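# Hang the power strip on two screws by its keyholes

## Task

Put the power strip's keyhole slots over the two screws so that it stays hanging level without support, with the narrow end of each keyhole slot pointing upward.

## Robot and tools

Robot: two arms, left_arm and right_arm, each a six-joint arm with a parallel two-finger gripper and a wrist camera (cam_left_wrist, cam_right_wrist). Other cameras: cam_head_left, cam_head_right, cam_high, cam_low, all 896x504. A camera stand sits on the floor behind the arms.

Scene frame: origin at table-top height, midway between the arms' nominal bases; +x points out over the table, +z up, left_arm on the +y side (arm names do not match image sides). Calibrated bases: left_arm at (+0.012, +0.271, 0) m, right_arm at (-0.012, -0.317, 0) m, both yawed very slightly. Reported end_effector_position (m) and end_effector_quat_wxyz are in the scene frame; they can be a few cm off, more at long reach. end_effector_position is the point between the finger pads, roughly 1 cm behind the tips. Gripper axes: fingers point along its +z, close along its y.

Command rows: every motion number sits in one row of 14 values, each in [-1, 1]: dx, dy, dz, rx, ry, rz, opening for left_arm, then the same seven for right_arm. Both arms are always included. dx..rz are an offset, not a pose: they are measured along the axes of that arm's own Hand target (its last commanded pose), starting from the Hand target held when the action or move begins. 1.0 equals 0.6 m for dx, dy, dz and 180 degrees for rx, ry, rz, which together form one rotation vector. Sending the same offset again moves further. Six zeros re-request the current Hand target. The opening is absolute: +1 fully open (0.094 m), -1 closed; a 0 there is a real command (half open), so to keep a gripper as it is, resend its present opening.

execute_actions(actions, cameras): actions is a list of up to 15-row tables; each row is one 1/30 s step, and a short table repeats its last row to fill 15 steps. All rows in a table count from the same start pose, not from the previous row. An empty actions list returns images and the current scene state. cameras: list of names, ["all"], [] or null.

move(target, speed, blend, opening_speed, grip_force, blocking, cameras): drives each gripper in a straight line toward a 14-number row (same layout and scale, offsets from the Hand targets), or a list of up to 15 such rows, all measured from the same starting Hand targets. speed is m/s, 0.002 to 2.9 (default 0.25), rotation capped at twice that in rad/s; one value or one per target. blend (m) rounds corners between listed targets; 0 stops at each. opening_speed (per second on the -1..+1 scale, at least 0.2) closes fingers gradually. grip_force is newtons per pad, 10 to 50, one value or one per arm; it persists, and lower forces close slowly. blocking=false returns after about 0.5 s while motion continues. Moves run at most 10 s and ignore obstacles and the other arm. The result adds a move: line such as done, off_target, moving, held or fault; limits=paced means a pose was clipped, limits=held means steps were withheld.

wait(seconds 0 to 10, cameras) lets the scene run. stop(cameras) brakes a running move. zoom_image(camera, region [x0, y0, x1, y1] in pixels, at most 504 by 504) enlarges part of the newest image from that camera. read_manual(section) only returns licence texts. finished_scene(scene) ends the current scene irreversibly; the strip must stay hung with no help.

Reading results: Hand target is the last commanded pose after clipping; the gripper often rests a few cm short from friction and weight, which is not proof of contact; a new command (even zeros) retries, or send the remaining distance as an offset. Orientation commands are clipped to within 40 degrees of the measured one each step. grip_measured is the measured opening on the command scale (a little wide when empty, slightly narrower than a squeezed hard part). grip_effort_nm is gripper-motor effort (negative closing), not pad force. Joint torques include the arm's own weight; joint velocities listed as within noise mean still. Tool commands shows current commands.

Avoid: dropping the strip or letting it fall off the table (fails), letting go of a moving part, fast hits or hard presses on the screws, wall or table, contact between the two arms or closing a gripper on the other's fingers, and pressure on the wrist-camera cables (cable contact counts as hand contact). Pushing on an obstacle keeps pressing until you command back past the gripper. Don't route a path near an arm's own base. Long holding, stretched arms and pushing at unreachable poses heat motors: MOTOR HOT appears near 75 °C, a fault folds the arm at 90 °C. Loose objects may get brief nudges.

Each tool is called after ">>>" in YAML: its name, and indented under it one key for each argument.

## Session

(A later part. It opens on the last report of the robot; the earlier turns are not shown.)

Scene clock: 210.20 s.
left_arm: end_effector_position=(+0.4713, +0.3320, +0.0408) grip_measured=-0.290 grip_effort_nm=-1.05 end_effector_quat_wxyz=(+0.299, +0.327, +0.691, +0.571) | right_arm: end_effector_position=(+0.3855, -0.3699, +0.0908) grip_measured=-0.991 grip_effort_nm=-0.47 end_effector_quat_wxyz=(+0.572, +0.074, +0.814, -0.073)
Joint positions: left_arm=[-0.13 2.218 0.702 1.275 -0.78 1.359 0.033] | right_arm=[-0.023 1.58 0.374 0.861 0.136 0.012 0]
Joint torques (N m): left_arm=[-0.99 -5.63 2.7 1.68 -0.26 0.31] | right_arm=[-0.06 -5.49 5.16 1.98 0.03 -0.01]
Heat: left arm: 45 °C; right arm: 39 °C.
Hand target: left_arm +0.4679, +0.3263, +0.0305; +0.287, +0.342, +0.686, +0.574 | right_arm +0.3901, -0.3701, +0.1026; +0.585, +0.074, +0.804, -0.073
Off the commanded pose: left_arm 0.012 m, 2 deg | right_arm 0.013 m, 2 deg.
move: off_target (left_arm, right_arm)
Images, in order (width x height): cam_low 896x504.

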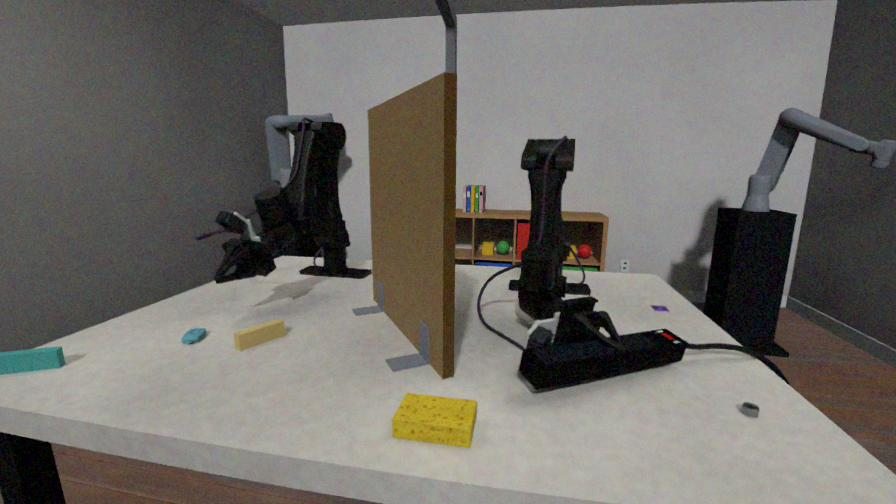

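>>> move:
  target: [0,-0.015,0.0,0.03,0,0,-0.5,0,0,0,0,0,0,-1]
  speed: 0.05
  cameras: ["cam_low"]

>>> zoom_image:
  camera: "cam_low"
  region: [490, 280, 740, 430]

Scene clock: 218.90 s.
left_arm: end_effector_position=(+0.4699, +0.3320, +0.0379) grip_measured=-0.290 grip_effort_nm=-1.05 end_effector_quat_wxyz=(+0.297, +0.323, +0.703, +0.559) | right_arm: end_effector_position=(+0.3855, -0.3699, +0.0908) grip_measured=-0.991 grip_effort_nm=-0.48 end_effector_quat_wxyz=(+0.572, +0.074, +0.814, -0.073)
Joint positions: left_arm=[-0.13 2.195 0.702 1.209 -0.779 1.312 0.033] | right_arm=[-0.023 1.58 0.374 0.861 0.136 0.012 0]
Joint torques (N m): left_arm=[-0.65 -8.28 3.03 0.41 -0.01 -0.09] | right_arm=[-0.13 -5.57 5.14 1.99 0.07 0.03]
Heat: left arm: 44 °C; right arm: 40 °C.
Hand target: left_arm +0.4666, +0.3253, +0.0217; +0.271, +0.355, +0.712, +0.541 | right_arm +0.3901, -0.3701, +0.1026; +0.585, +0.074, +0.804, -0.073
Off the commanded pose: left_arm 0.018 m, 5 deg | right_arm 0.013 m, 2 deg.
move: off_target (left_arm, right_arm)
Images, in order (width x height): cam_low 896x504.

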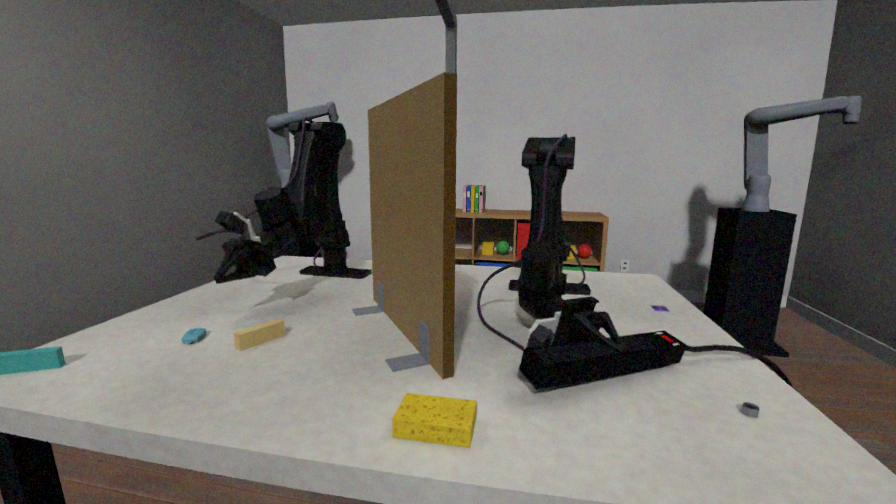

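Scaled by 2.016.

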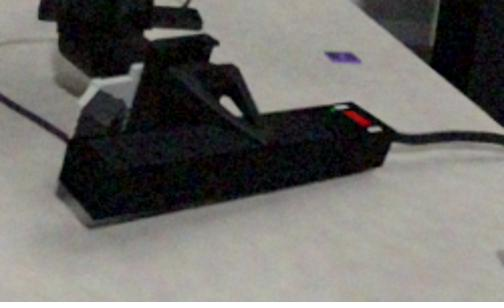

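>>> move:
  target: [0,0,0,0,0,0,0.1,0,0,0,0,0,0,-1]
  opening_speed: 0.3
  cameras: ["cam_low"]

>>> zoom_image:
  camera: "cam_low"
  region: [490, 280, 740, 430]

Scene clock: 224.87 s.
left_arm: end_effector_position=(+0.4701, +0.3319, +0.0389) grip_measured=+0.098 grip_effort_nm=0.11 end_effector_quat_wxyz=(+0.298, +0.323, +0.703, +0.559) | right_arm: end_effector_position=(+0.3855, -0.3699, +0.0908) grip_measured=-0.991 grip_effort_nm=-0.47 end_effector_quat_wxyz=(+0.572, +0.074, +0.814, -0.073)
Joint positions: left_arm=[-0.13 2.191 0.702 1.208 -0.778 1.312 0.052] | right_arm=[-0.023 1.58 0.374 0.861 0.136 0.012 0]
Joint torques (N m): left_arm=[-0.57 -8.06 3.1 0.38 -0.01 -0.1] | right_arm=[-0.02 -5.56 5.26 2.01 0.05 -0.01]
Heat: left arm: 44 °C; right arm: 40 °C.
Hand target: left_arm +0.4666, +0.3253, +0.0217; +0.271, +0.355, +0.712, +0.541 | right_arm +0.3901, -0.3701, +0.1026; +0.585, +0.074, +0.804, -0.073
Off the commanded pose: left_arm 0.019 m, 5 deg | right_arm 0.013 m, 2 deg.
move: off_target (left_arm, right_arm)
Images, in order (width x height): cam_low 896x504.

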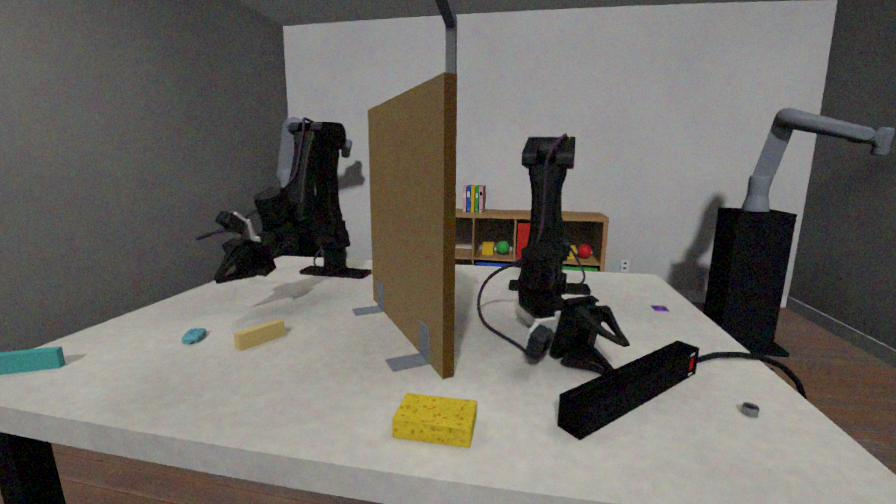

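Scaled by 2.016.

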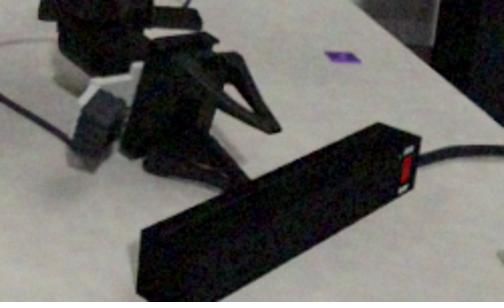

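>>> move:
  target: [0,0.05,-0.15,0,0,0,0.7,0,0,0,0,0,0,-1]
  speed: 0.15
  cameras: ["cam_left_wrist","cam_low","cam_high"]

Scene clock: 263.43 s.
left_arm: end_effector_position=(+0.4065, +0.2792, +0.0688) grip_measured=+0.699 grip_effort_nm=0.06 end_effector_quat_wxyz=(+0.276, +0.355, +0.711, +0.540) | right_arm: end_effector_position=(+0.3855, -0.3699, +0.0908) grip_measured=-0.991 grip_effort_nm=-0.48 end_effector_quat_wxyz=(+0.572, +0.074, +0.814, -0.073)
Joint positions: left_arm=[-0.343 1.852 0.517 0.87 -0.943 1.176 0.08] | right_arm=[-0.023 1.58 0.374 0.861 0.136 0.012 0]
Joint torques (N m): left_arm=[-0.39 -8.4 4.25 0.79 -0.42 -0.13] | right_arm=[-0.03 -5.5 5.22 2 0.05 0.01]
Heat: left arm: 43 °C; right arm: 40 °C.
Hand target: left_arm +0.4037, +0.2781, +0.0746; +0.271, +0.355, +0.712, +0.541 | right_arm +0.3901, -0.3701, +0.1026; +0.585, +0.074, +0.804, -0.073
Off the commanded pose: left_arm 0.007 m, 1 deg | right_arm 0.013 m, 2 deg.
move: off_target (right_arm)
Images, in order (width x height): cam_high 896x504, cam_low 896x504, cam_left_wrist 896x504.

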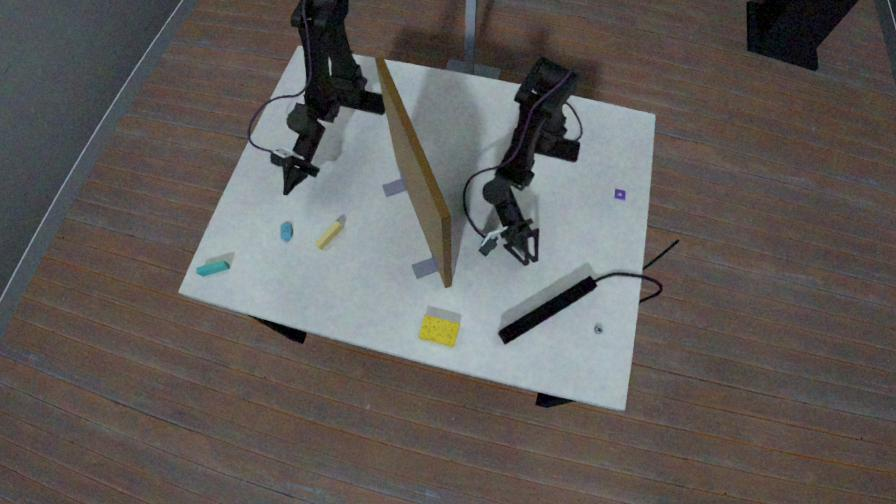

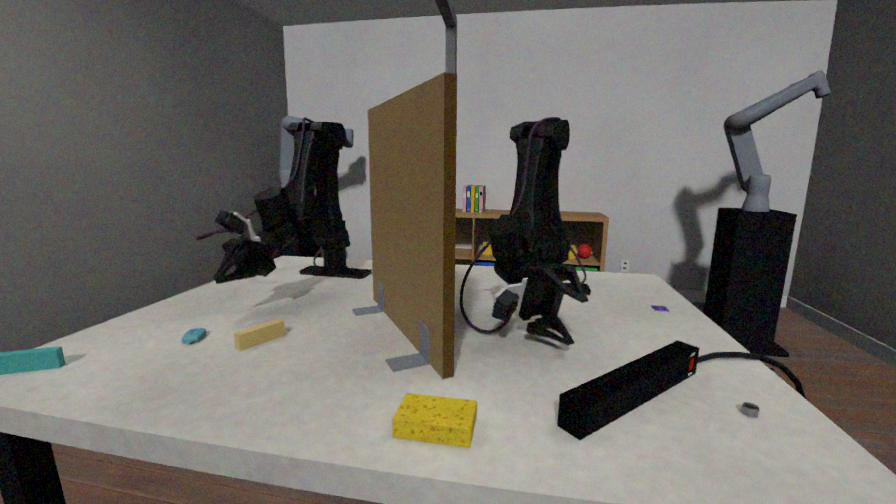

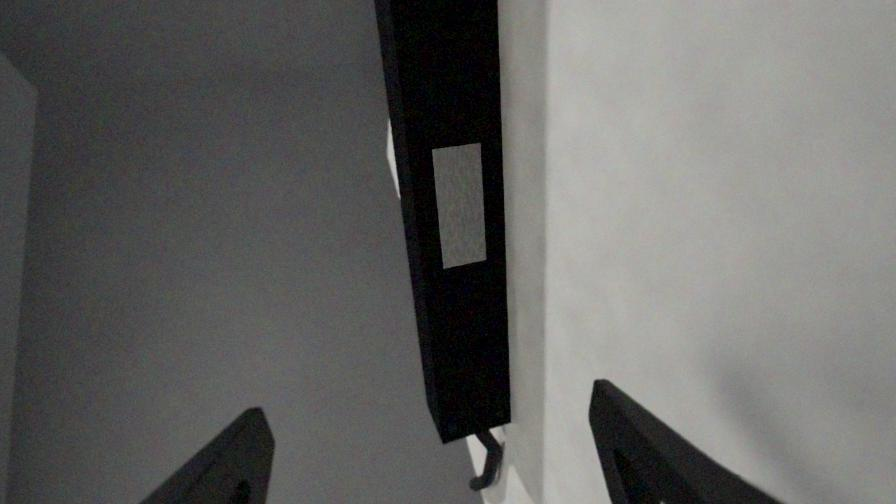

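>>> zoom_image:
  camera: "cam_left_wrist"
  region: [390, 240, 530, 450]

>>> zoom_image:
  camera: "cam_left_wrist"
  region: [370, 0, 520, 160]

Scaled by 2.400.

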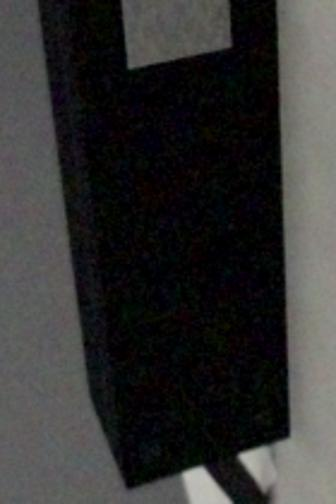

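Scaled by 3.150.

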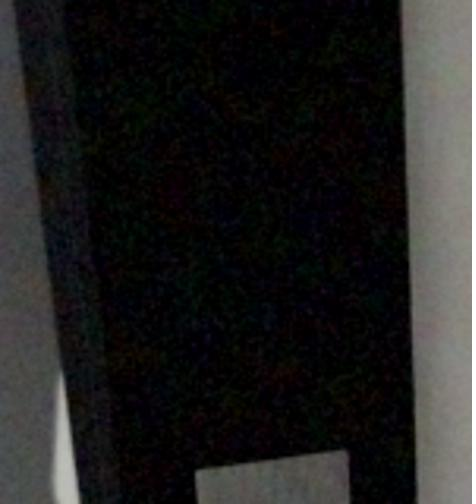

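>>> move:
  target:
    - [0,0.11,0.0,0.1,0,0,0.7,0,0,0,0,0,0,-1]
    - [-0.0057,0.1362,0.177,0.33,0.0336,-0.0332,0.7,0,0,0,0,0,0,-1]
  speed: 0.25
  blend: 0.02
  cameras: ["cam_left_wrist","cam_low","cam_high"]

Scene clock: 304.73 s.
left_arm: end_effector_position=(+0.5050, +0.3535, +0.1280) grip_measured=+0.699 grip_effort_nm=0.05 end_effector_quat_wxyz=(+0.054, +0.379, +0.914, +0.134) | right_arm: end_effector_position=(+0.3855, -0.3699, +0.0908) grip_measured=-0.991 grip_effort_nm=-0.48 end_effector_quat_wxyz=(+0.572, +0.074, +0.814, -0.073)
Joint positions: left_arm=[0.115 2.308 2.288 -1.326 -0.184 0.905 0.08] | right_arm=[-0.023 1.58 0.374 0.861 0.136 0.012 0]
Joint torques (N m): left_arm=[0.14 -8.7 9.09 0.03 0.08 -0.11] | right_arm=[-0.13 -5.56 5.33 2.01 0.06 -0.01]
Heat: left arm: 44 °C; right arm: 41 °C.
Hand target: left_arm +0.5049, +0.3500, +0.1250; +0.050, +0.379, +0.916, +0.121 | right_arm +0.3901, -0.3701, +0.1026; +0.585, +0.074, +0.804, -0.073
Off the commanded pose: left_arm 0.005 m, 2 deg | right_arm 0.013 m, 2 deg.
move: off_target (right_arm)
Images, in order (width x height): cam_high 896x504, cam_low 896x504, cam_left_wrist 896x504.

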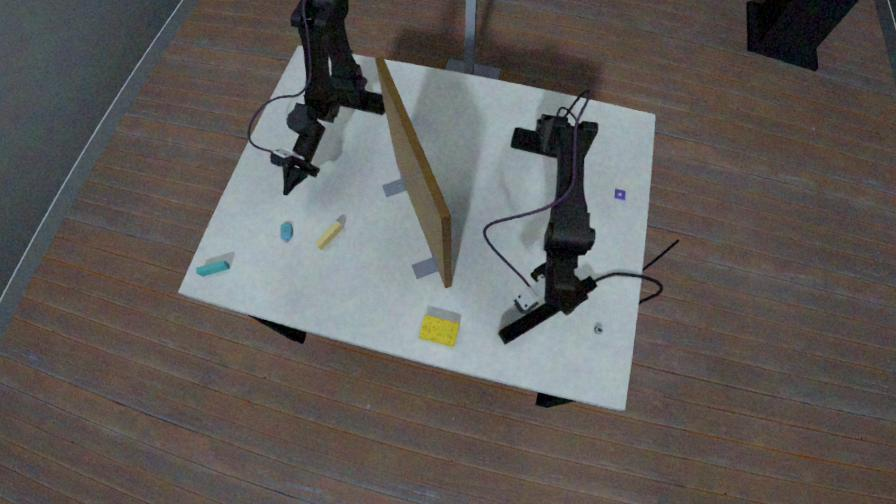

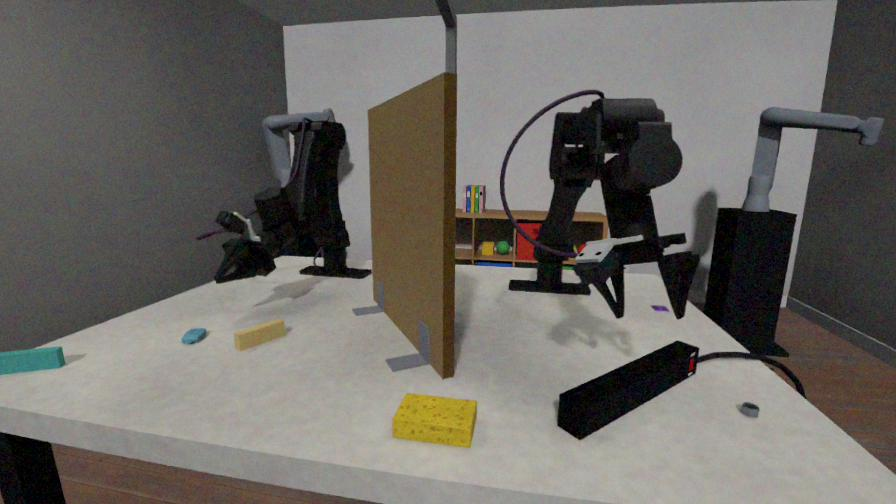

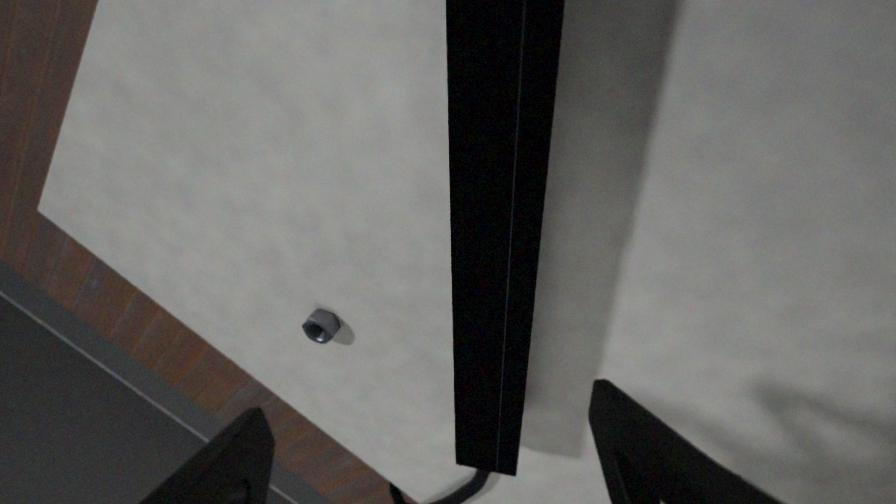

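>>> move:
  target:
    - [-0.0095,0.0,0.04,0.083,0,0,0.7,0,0,0,0,0,0,-1]
    - [-0.0095,-0.0187,0.1245,0.083,0,0,0.7,0,0,0,0,0,0,-1]
  speed: 0.1
  blend: 0.01
  cameras: ["cam_left_wrist","cam_low"]

Scene clock: 336.50 s.
left_arm: end_effector_position=(+0.5160, +0.3538, +0.0522) grip_measured=+0.699 grip_effort_nm=0.05 end_effector_quat_wxyz=(+0.013, +0.378, +0.926, +0.021) | right_arm: end_effector_position=(+0.3855, -0.3699, +0.0908) grip_measured=-0.991 grip_effort_nm=-0.48 end_effector_quat_wxyz=(+0.572, +0.074, +0.814, -0.073)
Joint positions: left_arm=[0.17 2.688 2.723 -1.562 -0.022 0.928 0.08] | right_arm=[-0.023 1.58 0.374 0.861 0.136 0.012 0]
Joint torques (N m): left_arm=[0.72 -10.47 8.43 -0.16 0.25 0.17] | right_arm=[-0.05 -5.63 5.26 2 0.06 0.01]
Heat: left arm: 46 °C; right arm: 42 °C.
Hand target: left_arm +0.5150, +0.3520, +0.0499; +0.000, +0.382, +0.924, +0.001 | right_arm +0.3901, -0.3701, +0.1026; +0.585, +0.074, +0.804, -0.073
Off the commanded pose: left_arm 0.003 m, 3 deg | right_arm 0.013 m, 2 deg.
joint sent to its limit (left arm) — joint 4 (wrist pitch), lower limit. The joint targets are off in position, not in orientation.
move: off_target (left_arm, right_arm)
Images, in order (width x height): cam_low 896x504, cam_left_wrist 896x504.

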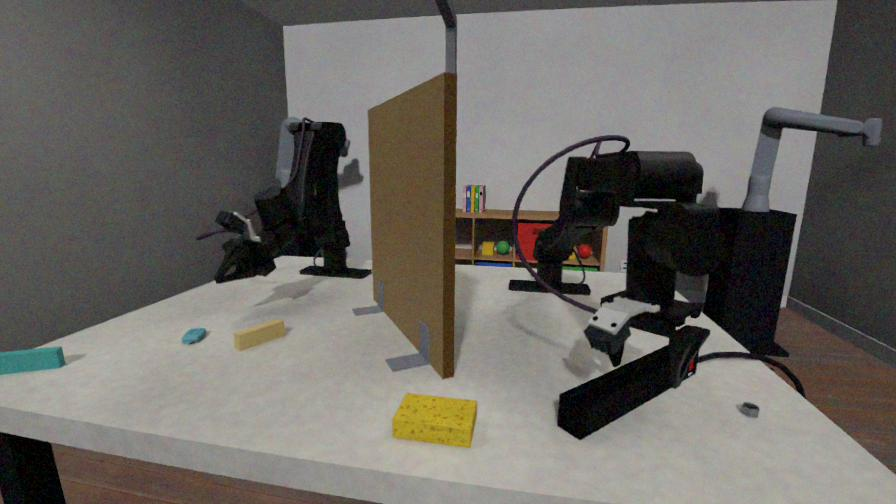

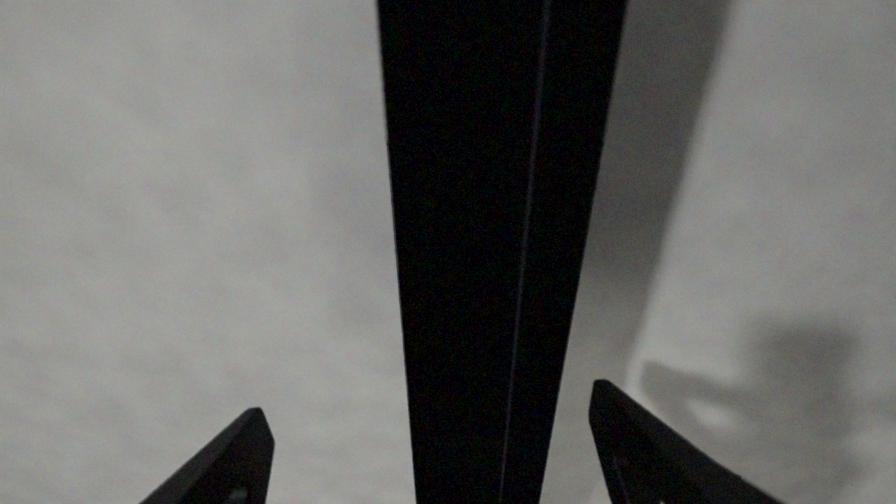

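>>> move:
  target: [-0.005,-0.005,0.03,0,0,0,0.7,0,0,0,0,0,0,-1]
  speed: 0.06

Scene clock: 339.87 s.
left_arm: end_effector_position=(+0.5144, +0.3536, +0.0410) grip_measured=+0.699 grip_effort_nm=0.05 end_effector_quat_wxyz=(+0.003, +0.378, +0.926, +0.015) | right_arm: end_effector_position=(+0.3855, -0.3699, +0.0908) grip_measured=-0.991 grip_effort_nm=-0.48 end_effector_quat_wxyz=(+0.572, +0.074, +0.814, -0.073)
Joint positions: left_arm=[0.17 2.711 2.723 -1.562 -0.022 0.928 0.08] | right_arm=[-0.023 1.58 0.374 0.861 0.136 0.012 0]
Joint torques (N m): left_arm=[-0.05 -10.09 6.97 0.01 0.22 0.07] | right_arm=[-0.17 -5.6 5.24 2 0.04 0.02]
Heat: left arm: 46 °C; right arm: 42 °C.
Hand target: left_arm +0.5150, +0.3478, +0.0319; +0.000, +0.382, +0.924, +0.001 | right_arm +0.3901, -0.3701, +0.1026; +0.585, +0.074, +0.804, -0.073
Off the commanded pose: left_arm 0.011 m, 2 deg | right_arm 0.013 m, 2 deg.
move: off_target (left_arm, right_arm)

>>> move:
  target: [-0.005,0,0.013,0,0,0,0.7,0,0,0,0,0,0,-1]
  speed: 0.06

>>> move:
  target: [0,0,0,0,0,0,-0.5,0,0,0,0,0,0,-1]
  opening_speed: 0.8

Scene clock: 344.17 s.
left_arm: end_effector_position=(+0.5144, +0.3536, +0.0410) grip_measured=+0.699 grip_effort_nm=0.06 end_effector_quat_wxyz=(+0.003, +0.378, +0.926, +0.015) | right_arm: end_effector_position=(+0.3855, -0.3699, +0.0908) grip_measured=-0.991 grip_effort_nm=-0.48 end_effector_quat_wxyz=(+0.572, +0.074, +0.814, -0.073)
Joint positions: left_arm=[0.17 2.711 2.723 -1.562 -0.022 0.928 0.08] | right_arm=[-0.023 1.58 0.374 0.861 0.136 0.012 0]
Joint torques (N m): left_arm=[-0.4 -9.65 5.63 0.2 0.23 0.01] | right_arm=[-0.14 -5.59 5.29 2 0.02 -0.03]
Heat: left arm: 45 °C; right arm: 42 °C.
Hand target: left_arm +0.5171, +0.3457, +0.0241; +0.000, +0.382, +0.924, +0.001 | right_arm +0.3901, -0.3701, +0.1026; +0.585, +0.074, +0.804, -0.073
Off the commanded pose: left_arm 0.019 m, 2 deg | right_arm 0.013 m, 2 deg.
move: off_target (left_arm, right_arm)

Scene clock: 346.17 s.
left_arm: end_effector_position=(+0.5150, +0.3499, +0.0409) grip_measured=-0.290 grip_effort_nm=-1.05 end_effector_quat_wxyz=(+0.004, +0.381, +0.925, +0.013) | right_arm: end_effector_position=(+0.3855, -0.3699, +0.0908) grip_measured=-0.991 grip_effort_nm=-0.48 end_effector_quat_wxyz=(+0.572, +0.074, +0.814, -0.073)
Joint positions: left_arm=[0.164 2.711 2.723 -1.562 -0.019 0.928 0.033] | right_arm=[-0.023 1.58 0.374 0.861 0.136 0.012 0]
Joint torques (N m): left_arm=[-0.38 -9.66 5.6 0.23 0.18 0.01] | right_arm=[-0.09 -5.64 5.14 2.01 0.09 0.03]
Heat: left arm: 45 °C; right arm: 42 °C.
Hand target: left_arm +0.5171, +0.3457, +0.0241; +0.000, +0.382, +0.924, +0.001 | right_arm +0.3901, -0.3701, +0.1026; +0.585, +0.074, +0.804, -0.073
Off the commanded pose: left_arm 0.017 m, 2 deg | right_arm 0.013 m, 2 deg.
move: off_target (left_arm, right_arm)

>>> move:
  target:
    - [0,0,-0.183,0,0,0,-0.5,0,0,0,0,0,0,-1]
    - [0.037,-0.333,-0.21,0,0,-0.21,-0.5,0,0,0,0,0,0,-1]
    - [0.0255,-0.6045,-0.177,0,0,-0.428,-0.5,0,0,0,0,0,0,-1]
  speed: 0.2
  blend: 0.03
  cameras: ["cam_left_wrist","cam_head_left","cam_high"]

Scene clock: 364.97 s.
left_arm: end_effector_position=(+0.2496, +0.1263, +0.1195) grip_measured=-0.291 grip_effort_nm=-1.05 end_effector_quat_wxyz=(-0.009, -0.238, +0.969, +0.071) | right_arm: end_effector_position=(+0.3855, -0.3699, +0.0908) grip_measured=-0.991 grip_effort_nm=-0.48 end_effector_quat_wxyz=(+0.572, +0.074, +0.814, -0.073)
Joint positions: left_arm=[-0.586 1.707 1.417 -1.4 -0.081 -1.09 0.033] | right_arm=[-0.023 1.58 0.374 0.861 0.136 0.012 0]
Joint torques (N m): left_arm=[-1.1 -9.57 5.9 0.44 0.95 -1.03] | right_arm=[0.01 -5.65 5.12 1.98 0.06 -0.04]
Heat: left arm: 44 °C; right arm: 42 °C.
Hand target: left_arm +0.2501, +0.0996, +0.1300; +0.000, -0.277, +0.961, +0.000 | right_arm +0.3901, -0.3701, +0.1026; +0.585, +0.074, +0.804, -0.073
Off the commanded pose: left_arm 0.029 m, 9 deg | right_arm 0.013 m, 2 deg.
move: off_target (left_arm, right_arm)
Images, in order (width x height): cam_head_left 896x504, cam_high 896x504, cam_left_wrist 896x504.

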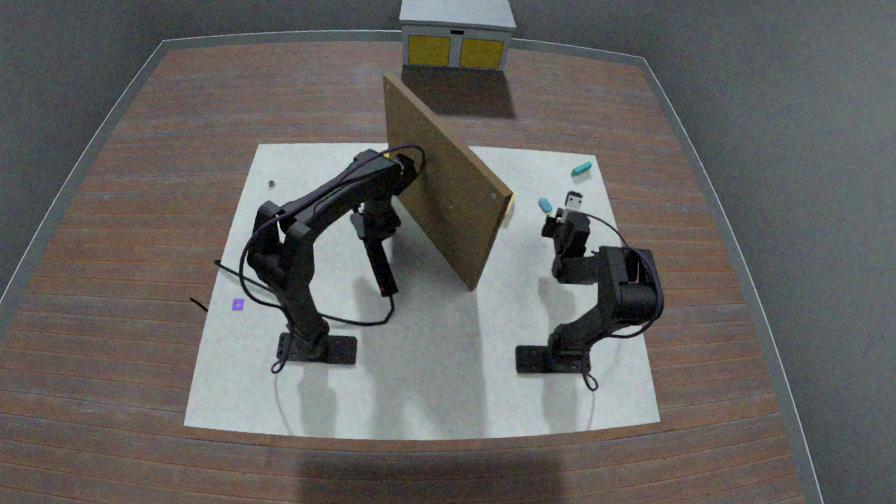

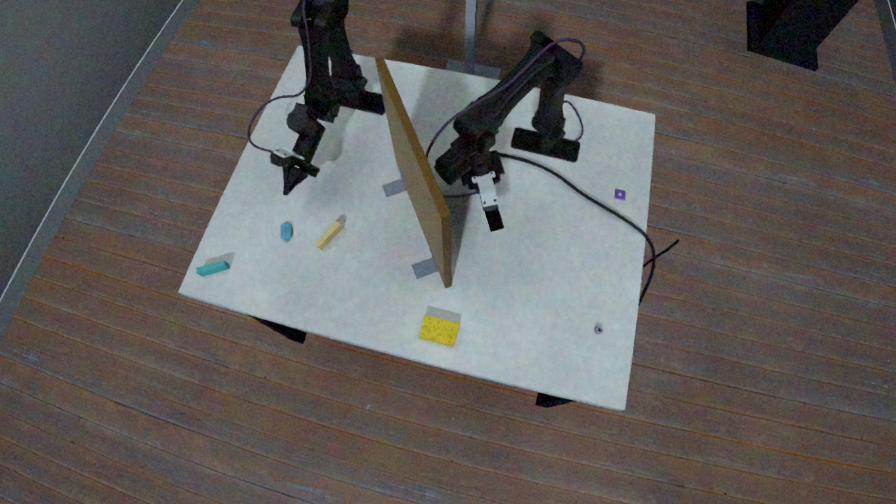

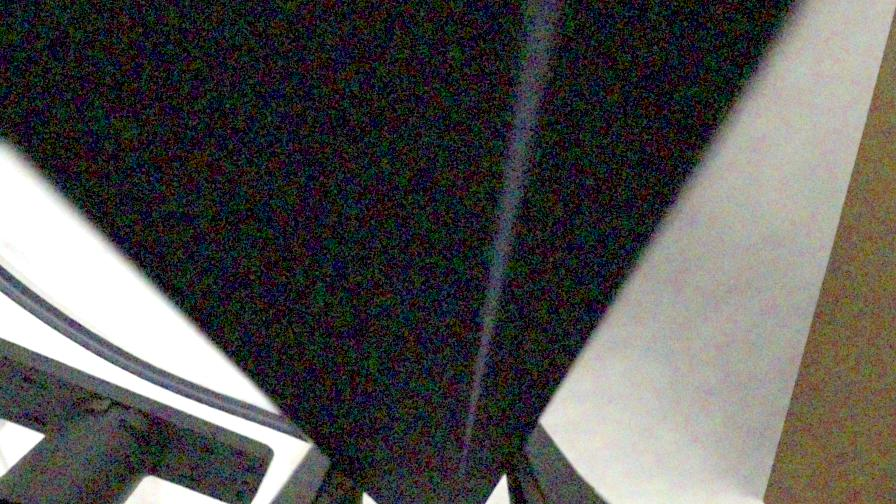

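>>> move:
  target: [0,0.0,0.105,0,0,0,-0.5,0,0,0,0,0,0,-1]
  speed: 0.1

Scene clock: 374.77 s.
left_arm: end_effector_position=(+0.2416, +0.1297, +0.0676) grip_measured=-0.291 grip_effort_nm=-1.05 end_effector_quat_wxyz=(-0.013, -0.241, +0.968, +0.069) | right_arm: end_effector_position=(+0.3855, -0.3699, +0.0908) grip_measured=-0.991 grip_effort_nm=-0.48 end_effector_quat_wxyz=(+0.572, +0.074, +0.814, -0.073)
Joint positions: left_arm=[-0.586 1.707 1.209 -1.193 -0.072 -1.096 0.033] | right_arm=[-0.023 1.58 0.374 0.861 0.136 0.012 0]
Joint torques (N m): left_arm=[-1.16 -7.32 5.07 0.83 0.84 -0.96] | right_arm=[-0.05 -5.45 5.18 2.02 0.01 0.04]
Heat: left arm: 43 °C; right arm: 42 °C.
Hand target: left_arm +0.2501, +0.0996, +0.0670; +0.000, -0.277, +0.961, +0.000 | right_arm +0.3901, -0.3701, +0.1026; +0.585, +0.074, +0.804, -0.073
Off the commanded pose: left_arm 0.031 m, 9 deg | right_arm 0.013 m, 2 deg.
move: off_target (left_arm, right_arm)

>>> move:
  target: [0,0.0,0.055,0,0,0,-0.5,0,0,0,0,0,0,-1]
  speed: 0.07
  cameras: ["cam_head_left","cam_low"]

>>> zoom_image:
  camera: "cam_low"
  region: [440, 200, 620, 340]

Scene clock: 378.90 s.
left_arm: end_effector_position=(+0.2414, +0.1280, +0.0430) grip_measured=-0.291 grip_effort_nm=-1.05 end_effector_quat_wxyz=(-0.005, -0.242, +0.969, +0.053) | right_arm: end_effector_position=(+0.3855, -0.3699, +0.0908) grip_measured=-0.991 grip_effort_nm=-0.48 end_effector_quat_wxyz=(+0.572, +0.074, +0.814, -0.073)
Joint positions: left_arm=[-0.586 1.707 1.11 -1.062 -0.063 -1.096 0.033] | right_arm=[-0.023 1.58 0.374 0.861 0.136 0.012 0]
Joint torques (N m): left_arm=[-1.18 -4.75 5.07 0.95 0.75 -1] | right_arm=[-0.14 -5.53 5.18 2.01 0.03 -0.02]
Heat: left arm: 43 °C; right arm: 42 °C.
Hand target: left_arm +0.2501, +0.0997, +0.0340; +0.000, -0.277, +0.961, +0.000 | right_arm +0.3901, -0.3701, +0.1026; +0.585, +0.074, +0.804, -0.073
Off the commanded pose: left_arm 0.031 m, 7 deg | right_arm 0.013 m, 2 deg.
move: off_target (left_arm, right_arm)
Images, in order (width x height): cam_head_left 896x504, cam_low 896x504.

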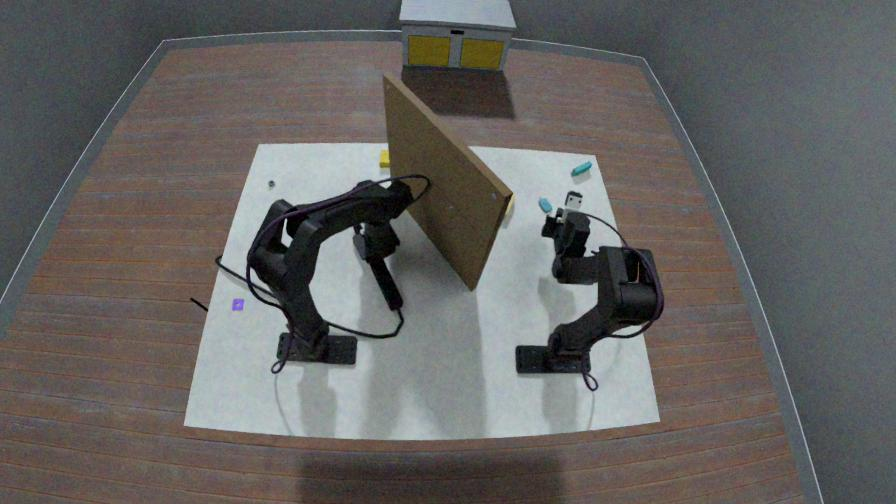

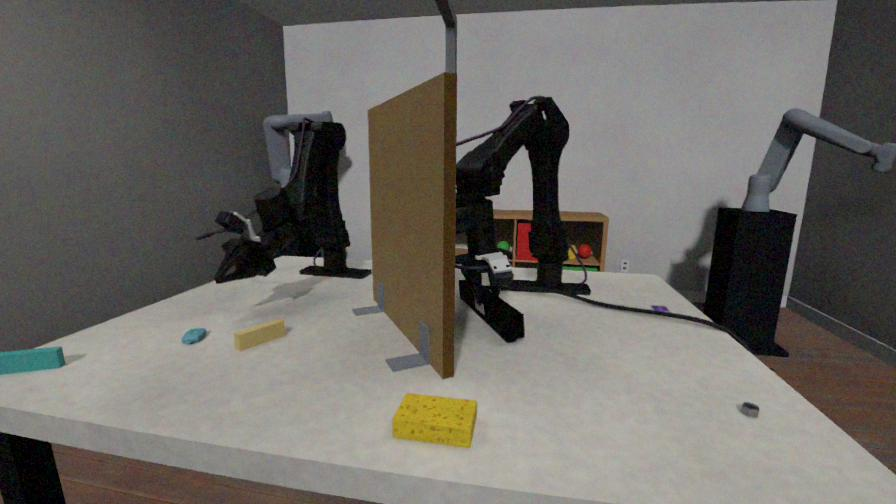

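Scaled by 2.800.

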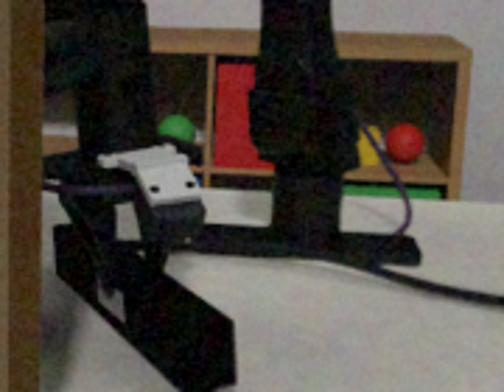

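>>> move:
  target: [0,0,0.004,0,0,0,0.6,0,0,0,0,0,0,-1]
  opening_speed: 0.6

>>> move:
  target:
    - [0,0,-0.2,0,0,0,0.6,0,0,0,0,0,0,-1]
  speed: 0.12
  cameras: ["cam_head_left","cam_low","cam_left_wrist"]

>>> zoom_image:
  camera: "cam_low"
  region: [440, 200, 620, 340]

Scene clock: 387.23 s.
left_arm: end_effector_position=(+0.2503, +0.1072, +0.0360) grip_measured=+0.599 grip_effort_nm=0.05 end_effector_quat_wxyz=(+0.000, -0.282, +0.959, +0.007) | right_arm: end_effector_position=(+0.3855, -0.3699, +0.0908) grip_measured=-0.991 grip_effort_nm=-0.48 end_effector_quat_wxyz=(+0.572, +0.074, +0.814, -0.073)
Joint positions: left_arm=[-0.593 1.714 1.095 -0.962 -0.009 -1.183 0.075] | right_arm=[-0.023 1.58 0.374 0.861 0.136 0.012 0]
Joint torques (N m): left_arm=[-0.84 -5.12 5.07 0.31 0.09 -0.06] | right_arm=[-0.09 -5.63 5.18 2.01 0.04 0.01]
Heat: left arm: 43 °C; right arm: 42 °C.
Hand target: left_arm +0.2501, +0.0997, +0.0316; +0.000, -0.276, +0.961, +0.000 | right_arm +0.3901, -0.3701, +0.1026; +0.585, +0.074, +0.804, -0.073
Off the commanded pose: left_arm 0.009 m, 1 deg | right_arm 0.013 m, 2 deg.
move: off_target (right_arm)

Scene clock: 389.13 s.
left_arm: end_effector_position=(+0.2519, +0.1057, +0.1340) grip_measured=+0.599 grip_effort_nm=0.05 end_effector_quat_wxyz=(-0.011, -0.283, +0.959, +0.020) | right_arm: end_effector_position=(+0.3855, -0.3699, +0.0908) grip_measured=-0.991 grip_effort_nm=-0.47 end_effector_quat_wxyz=(+0.572, +0.074, +0.814, -0.073)
Joint positions: left_arm=[-0.593 1.687 1.46 -1.388 -0.007 -1.185 0.075] | right_arm=[-0.023 1.58 0.374 0.861 0.136 0.012 0]
Joint torques (N m): left_arm=[-0.79 -8.43 8.53 -0.3 0.07 -0.03] | right_arm=[-0.16 -5.49 5.16 1.99 0.05 0.01]
Heat: left arm: 43 °C; right arm: 42 °C.
Hand target: left_arm +0.2500, +0.0996, +0.1516; +0.000, -0.277, +0.961, +0.000 | right_arm +0.3901, -0.3701, +0.1026; +0.585, +0.074, +0.804, -0.073
Off the commanded pose: left_arm 0.019 m, 3 deg | right_arm 0.013 m, 2 deg.
move: off_target (left_arm, right_arm)
Images, in order (width x height): cam_head_left 896x504, cam_low 896x504, cam_left_wrist 896x504.

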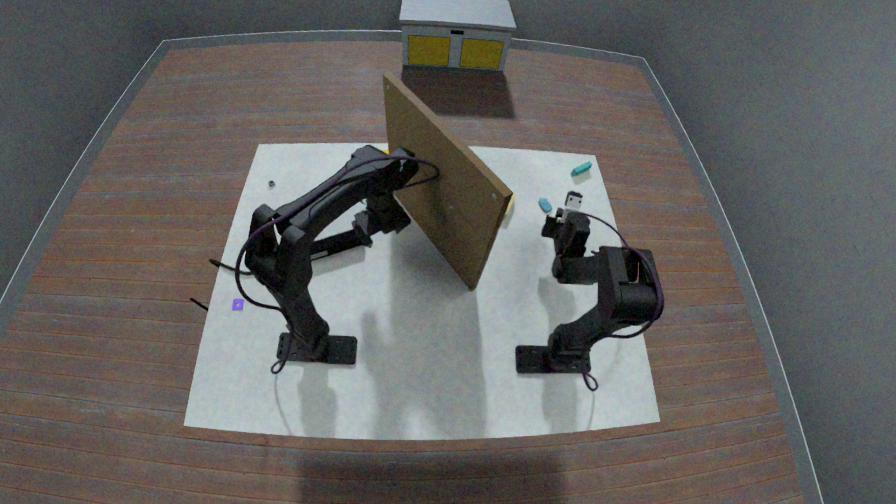

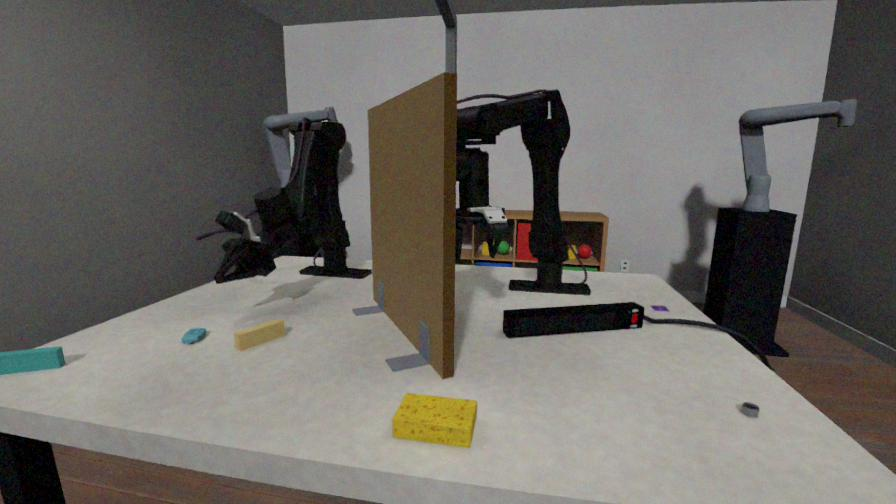

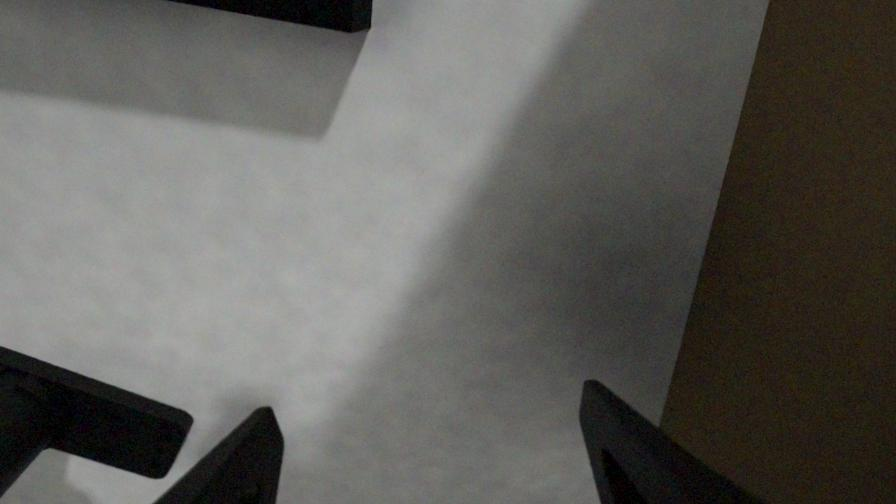

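Scaled by 2.800.

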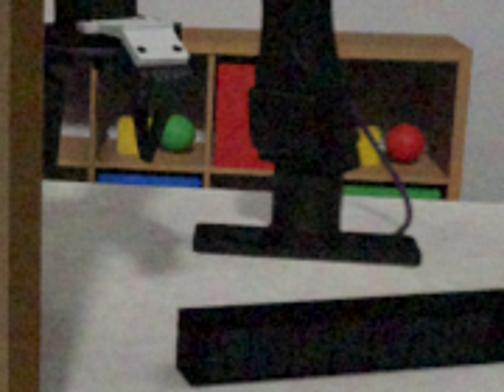

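>>> move:
  target:
    - [-0.1,0.1,-0.12,0,0,0.3,0.6,0,0,0,0,0,0,-1]
    - [-0.19,0.176,-0.12,0,0,0.639,0.6,0,0,0,0,0,0,-1]
  speed: 0.25
  blend: 0.03
  cameras: ["cam_head_left","cam_high","cam_left_wrist"]

Scene clock: 423.87 s.
left_arm: end_effector_position=(+0.2911, +0.2501, +0.2132) grip_measured=+0.599 grip_effort_nm=0.05 end_effector_quat_wxyz=(+0.034, +0.656, +0.753, +0.029) | right_arm: end_effector_position=(+0.3855, -0.3699, +0.0908) grip_measured=-0.991 grip_effort_nm=-0.48 end_effector_quat_wxyz=(+0.572, +0.074, +0.814, -0.073)
Joint positions: left_arm=[-0.066 1.566 1.649 -1.565 -0.007 1.351 0.075] | right_arm=[-0.023 1.58 0.374 0.861 0.136 0.012 0]
Joint torques (N m): left_arm=[0.43 -5.27 8.51 -0.07 0.07 0.21] | right_arm=[-0.05 -5.57 5.27 2 0.07 0.01]
Heat: left arm: 44 °C; right arm: 43 °C.
Hand target: left_arm +0.2905, +0.2495, +0.2238; +0.000, +0.662, +0.749, +0.000 | right_arm +0.3901, -0.3701, +0.1026; +0.585, +0.074, +0.804, -0.073
Off the commanded pose: left_arm 0.011 m, 5 deg | right_arm 0.013 m, 2 deg.
joint sent to its limit (left arm) — joint 4 (wrist pitch), lower limit. The joint targets are off in position and orientation.
move: off_target (left_arm, right_arm)
Images, in order (width x height): cam_head_left 896x504, cam_high 896x504, cam_left_wrist 896x504.

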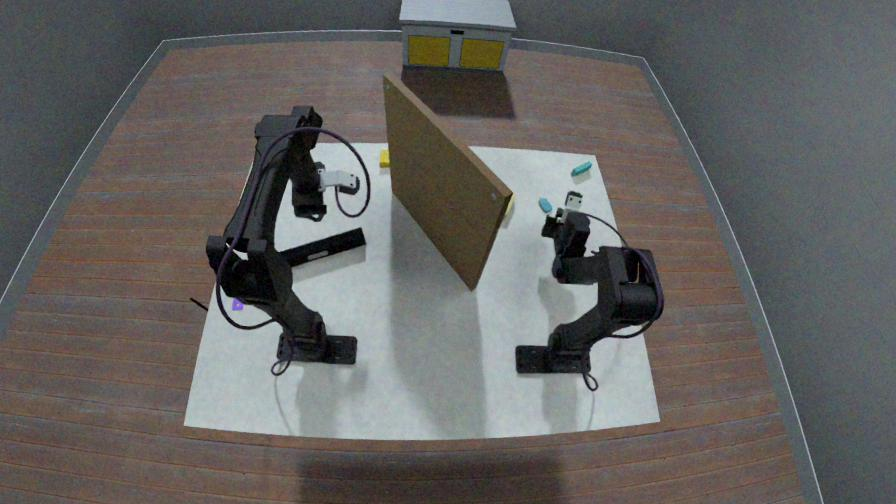

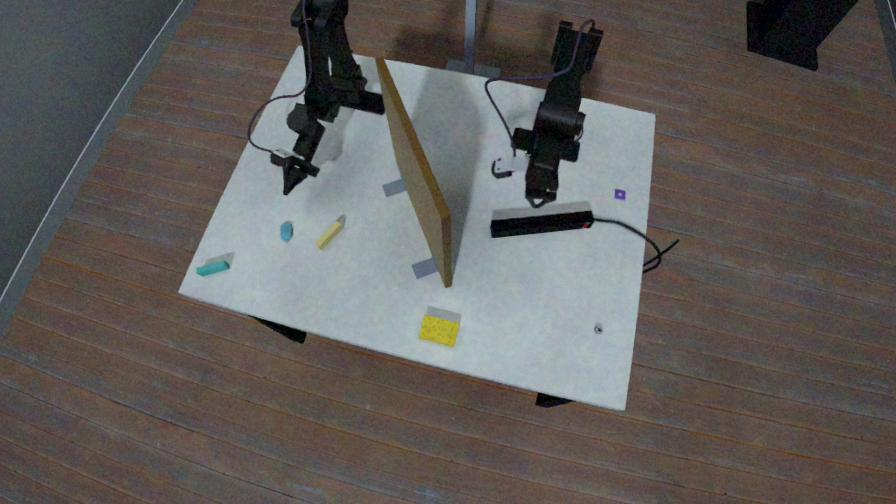

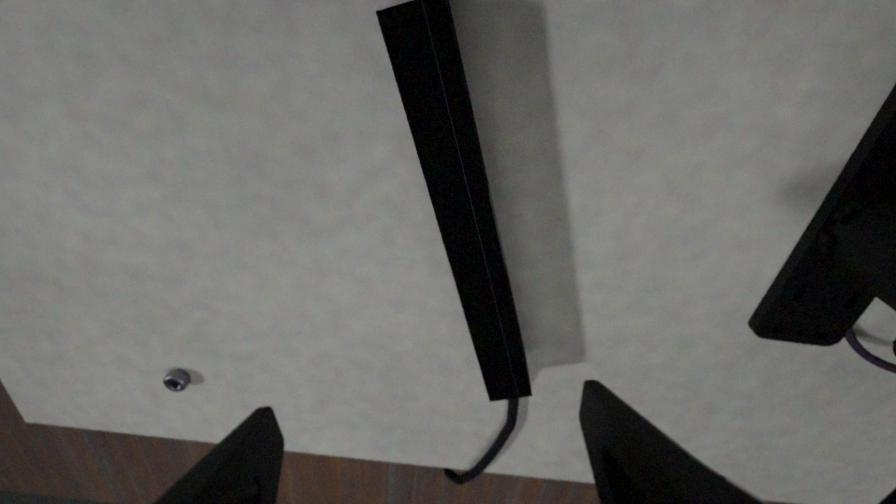

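>>> move:
  target:
    - [-0.008,0.005,0.2,0,0,-0.064,0.6,0,0,0,0,0,0,-1]
    - [-0.008,0.005,0.28,0,0,-0.064,0.6,0,0,0,0,0,0,-1]
  speed: [0.2,0.08]
  blend: 0.01
  cameras: ["cam_left_wrist"]

Scene clock: 438.37 s.
left_arm: end_effector_position=(+0.2925, +0.2499, +0.0599) grip_measured=+0.599 grip_effort_nm=0.05 end_effector_quat_wxyz=(-0.003, +0.581, +0.814, +0.003) | right_arm: end_effector_position=(+0.3855, -0.3699, +0.0908) grip_measured=-0.991 grip_effort_nm=-0.48 end_effector_quat_wxyz=(+0.572, +0.074, +0.814, -0.073)
Joint positions: left_arm=[-0.066 1.647 1.12 -1.045 -0.007 1.156 0.075] | right_arm=[-0.023 1.58 0.374 0.861 0.136 0.012 0]
Joint torques (N m): left_arm=[-0.57 -4.86 5.24 0.18 0.05 -0.08] | right_arm=[-0.08 -5.49 5.23 2 0.03 0.01]
Heat: left arm: 45 °C; right arm: 43 °C.
Hand target: left_arm +0.2941, +0.2453, +0.0558; +0.000, +0.583, +0.812, +0.000 | right_arm +0.3901, -0.3701, +0.1026; +0.585, +0.074, +0.804, -0.073
Off the commanded pose: left_arm 0.006 m, 1 deg | right_arm 0.013 m, 2 deg.
move: off_target (right_arm)
Images, in order (width x height): cam_left_wrist 896x504.

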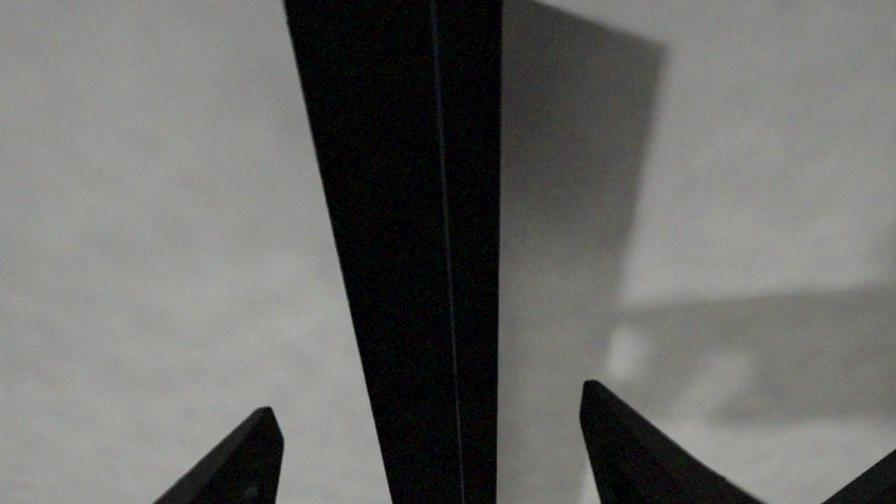

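>>> move:
  target: [0,0.004,0.05,0,0,0,0.6,0,0,0,0,0,0,-1]
  speed: 0.06

>>> move:
  target: [0,0,0,0,0,0,-0.5,0,0,0,0,0,0,-1]
  opening_speed: 0.8

Scene clock: 443.10 s.
left_arm: end_effector_position=(+0.2951, +0.2497, +0.0302) grip_measured=+0.599 grip_effort_nm=0.05 end_effector_quat_wxyz=(-0.002, +0.581, +0.814, +0.003) | right_arm: end_effector_position=(+0.3855, -0.3699, +0.0908) grip_measured=-0.991 grip_effort_nm=-0.47 end_effector_quat_wxyz=(+0.572, +0.074, +0.814, -0.073)
Joint positions: left_arm=[-0.066 1.694 1.047 -0.924 -0.007 1.156 0.075] | right_arm=[-0.023 1.58 0.374 0.861 0.136 0.012 0]
Joint torques (N m): left_arm=[-0.28 -4.98 4.97 0.21 0.06 -0.02] | right_arm=[-0.12 -5.59 5.2 2.02 0.06 0.04]
Heat: left arm: 44 °C; right arm: 43 °C.
Hand target: left_arm +0.2964, +0.2461, +0.0258; +0.000, +0.583, +0.812, +0.000 | right_arm +0.3901, -0.3701, +0.1026; +0.585, +0.074, +0.804, -0.073
Off the commanded pose: left_arm 0.006 m, 1 deg | right_arm 0.013 m, 2 deg.
move: off_target (right_arm)

Scene clock: 445.00 s.
left_arm: end_effector_position=(+0.2951, +0.2493, +0.0302) grip_measured=-0.289 grip_effort_nm=-1.05 end_effector_quat_wxyz=(-0.002, +0.581, +0.814, +0.003) | right_arm: end_effector_position=(+0.3855, -0.3699, +0.0908) grip_measured=-0.991 grip_effort_nm=-0.48 end_effector_quat_wxyz=(+0.572, +0.074, +0.814, -0.073)
Joint positions: left_arm=[-0.067 1.694 1.047 -0.924 -0.007 1.155 0.033] | right_arm=[-0.023 1.58 0.374 0.861 0.136 0.012 0]
Joint torques (N m): left_arm=[-0.31 -4.97 5.01 0.2 0.06 -0.04] | right_arm=[-0.02 -5.64 5.31 2 0.04 0]
Heat: left arm: 44 °C; right arm: 43 °C.
Hand target: left_arm +0.2964, +0.2461, +0.0258; +0.000, +0.584, +0.812, +0.000 | right_arm +0.3901, -0.3701, +0.1026; +0.585, +0.074, +0.804, -0.073
Off the commanded pose: left_arm 0.006 m, 0 deg | right_arm 0.013 m, 2 deg.
move: off_target (right_arm)


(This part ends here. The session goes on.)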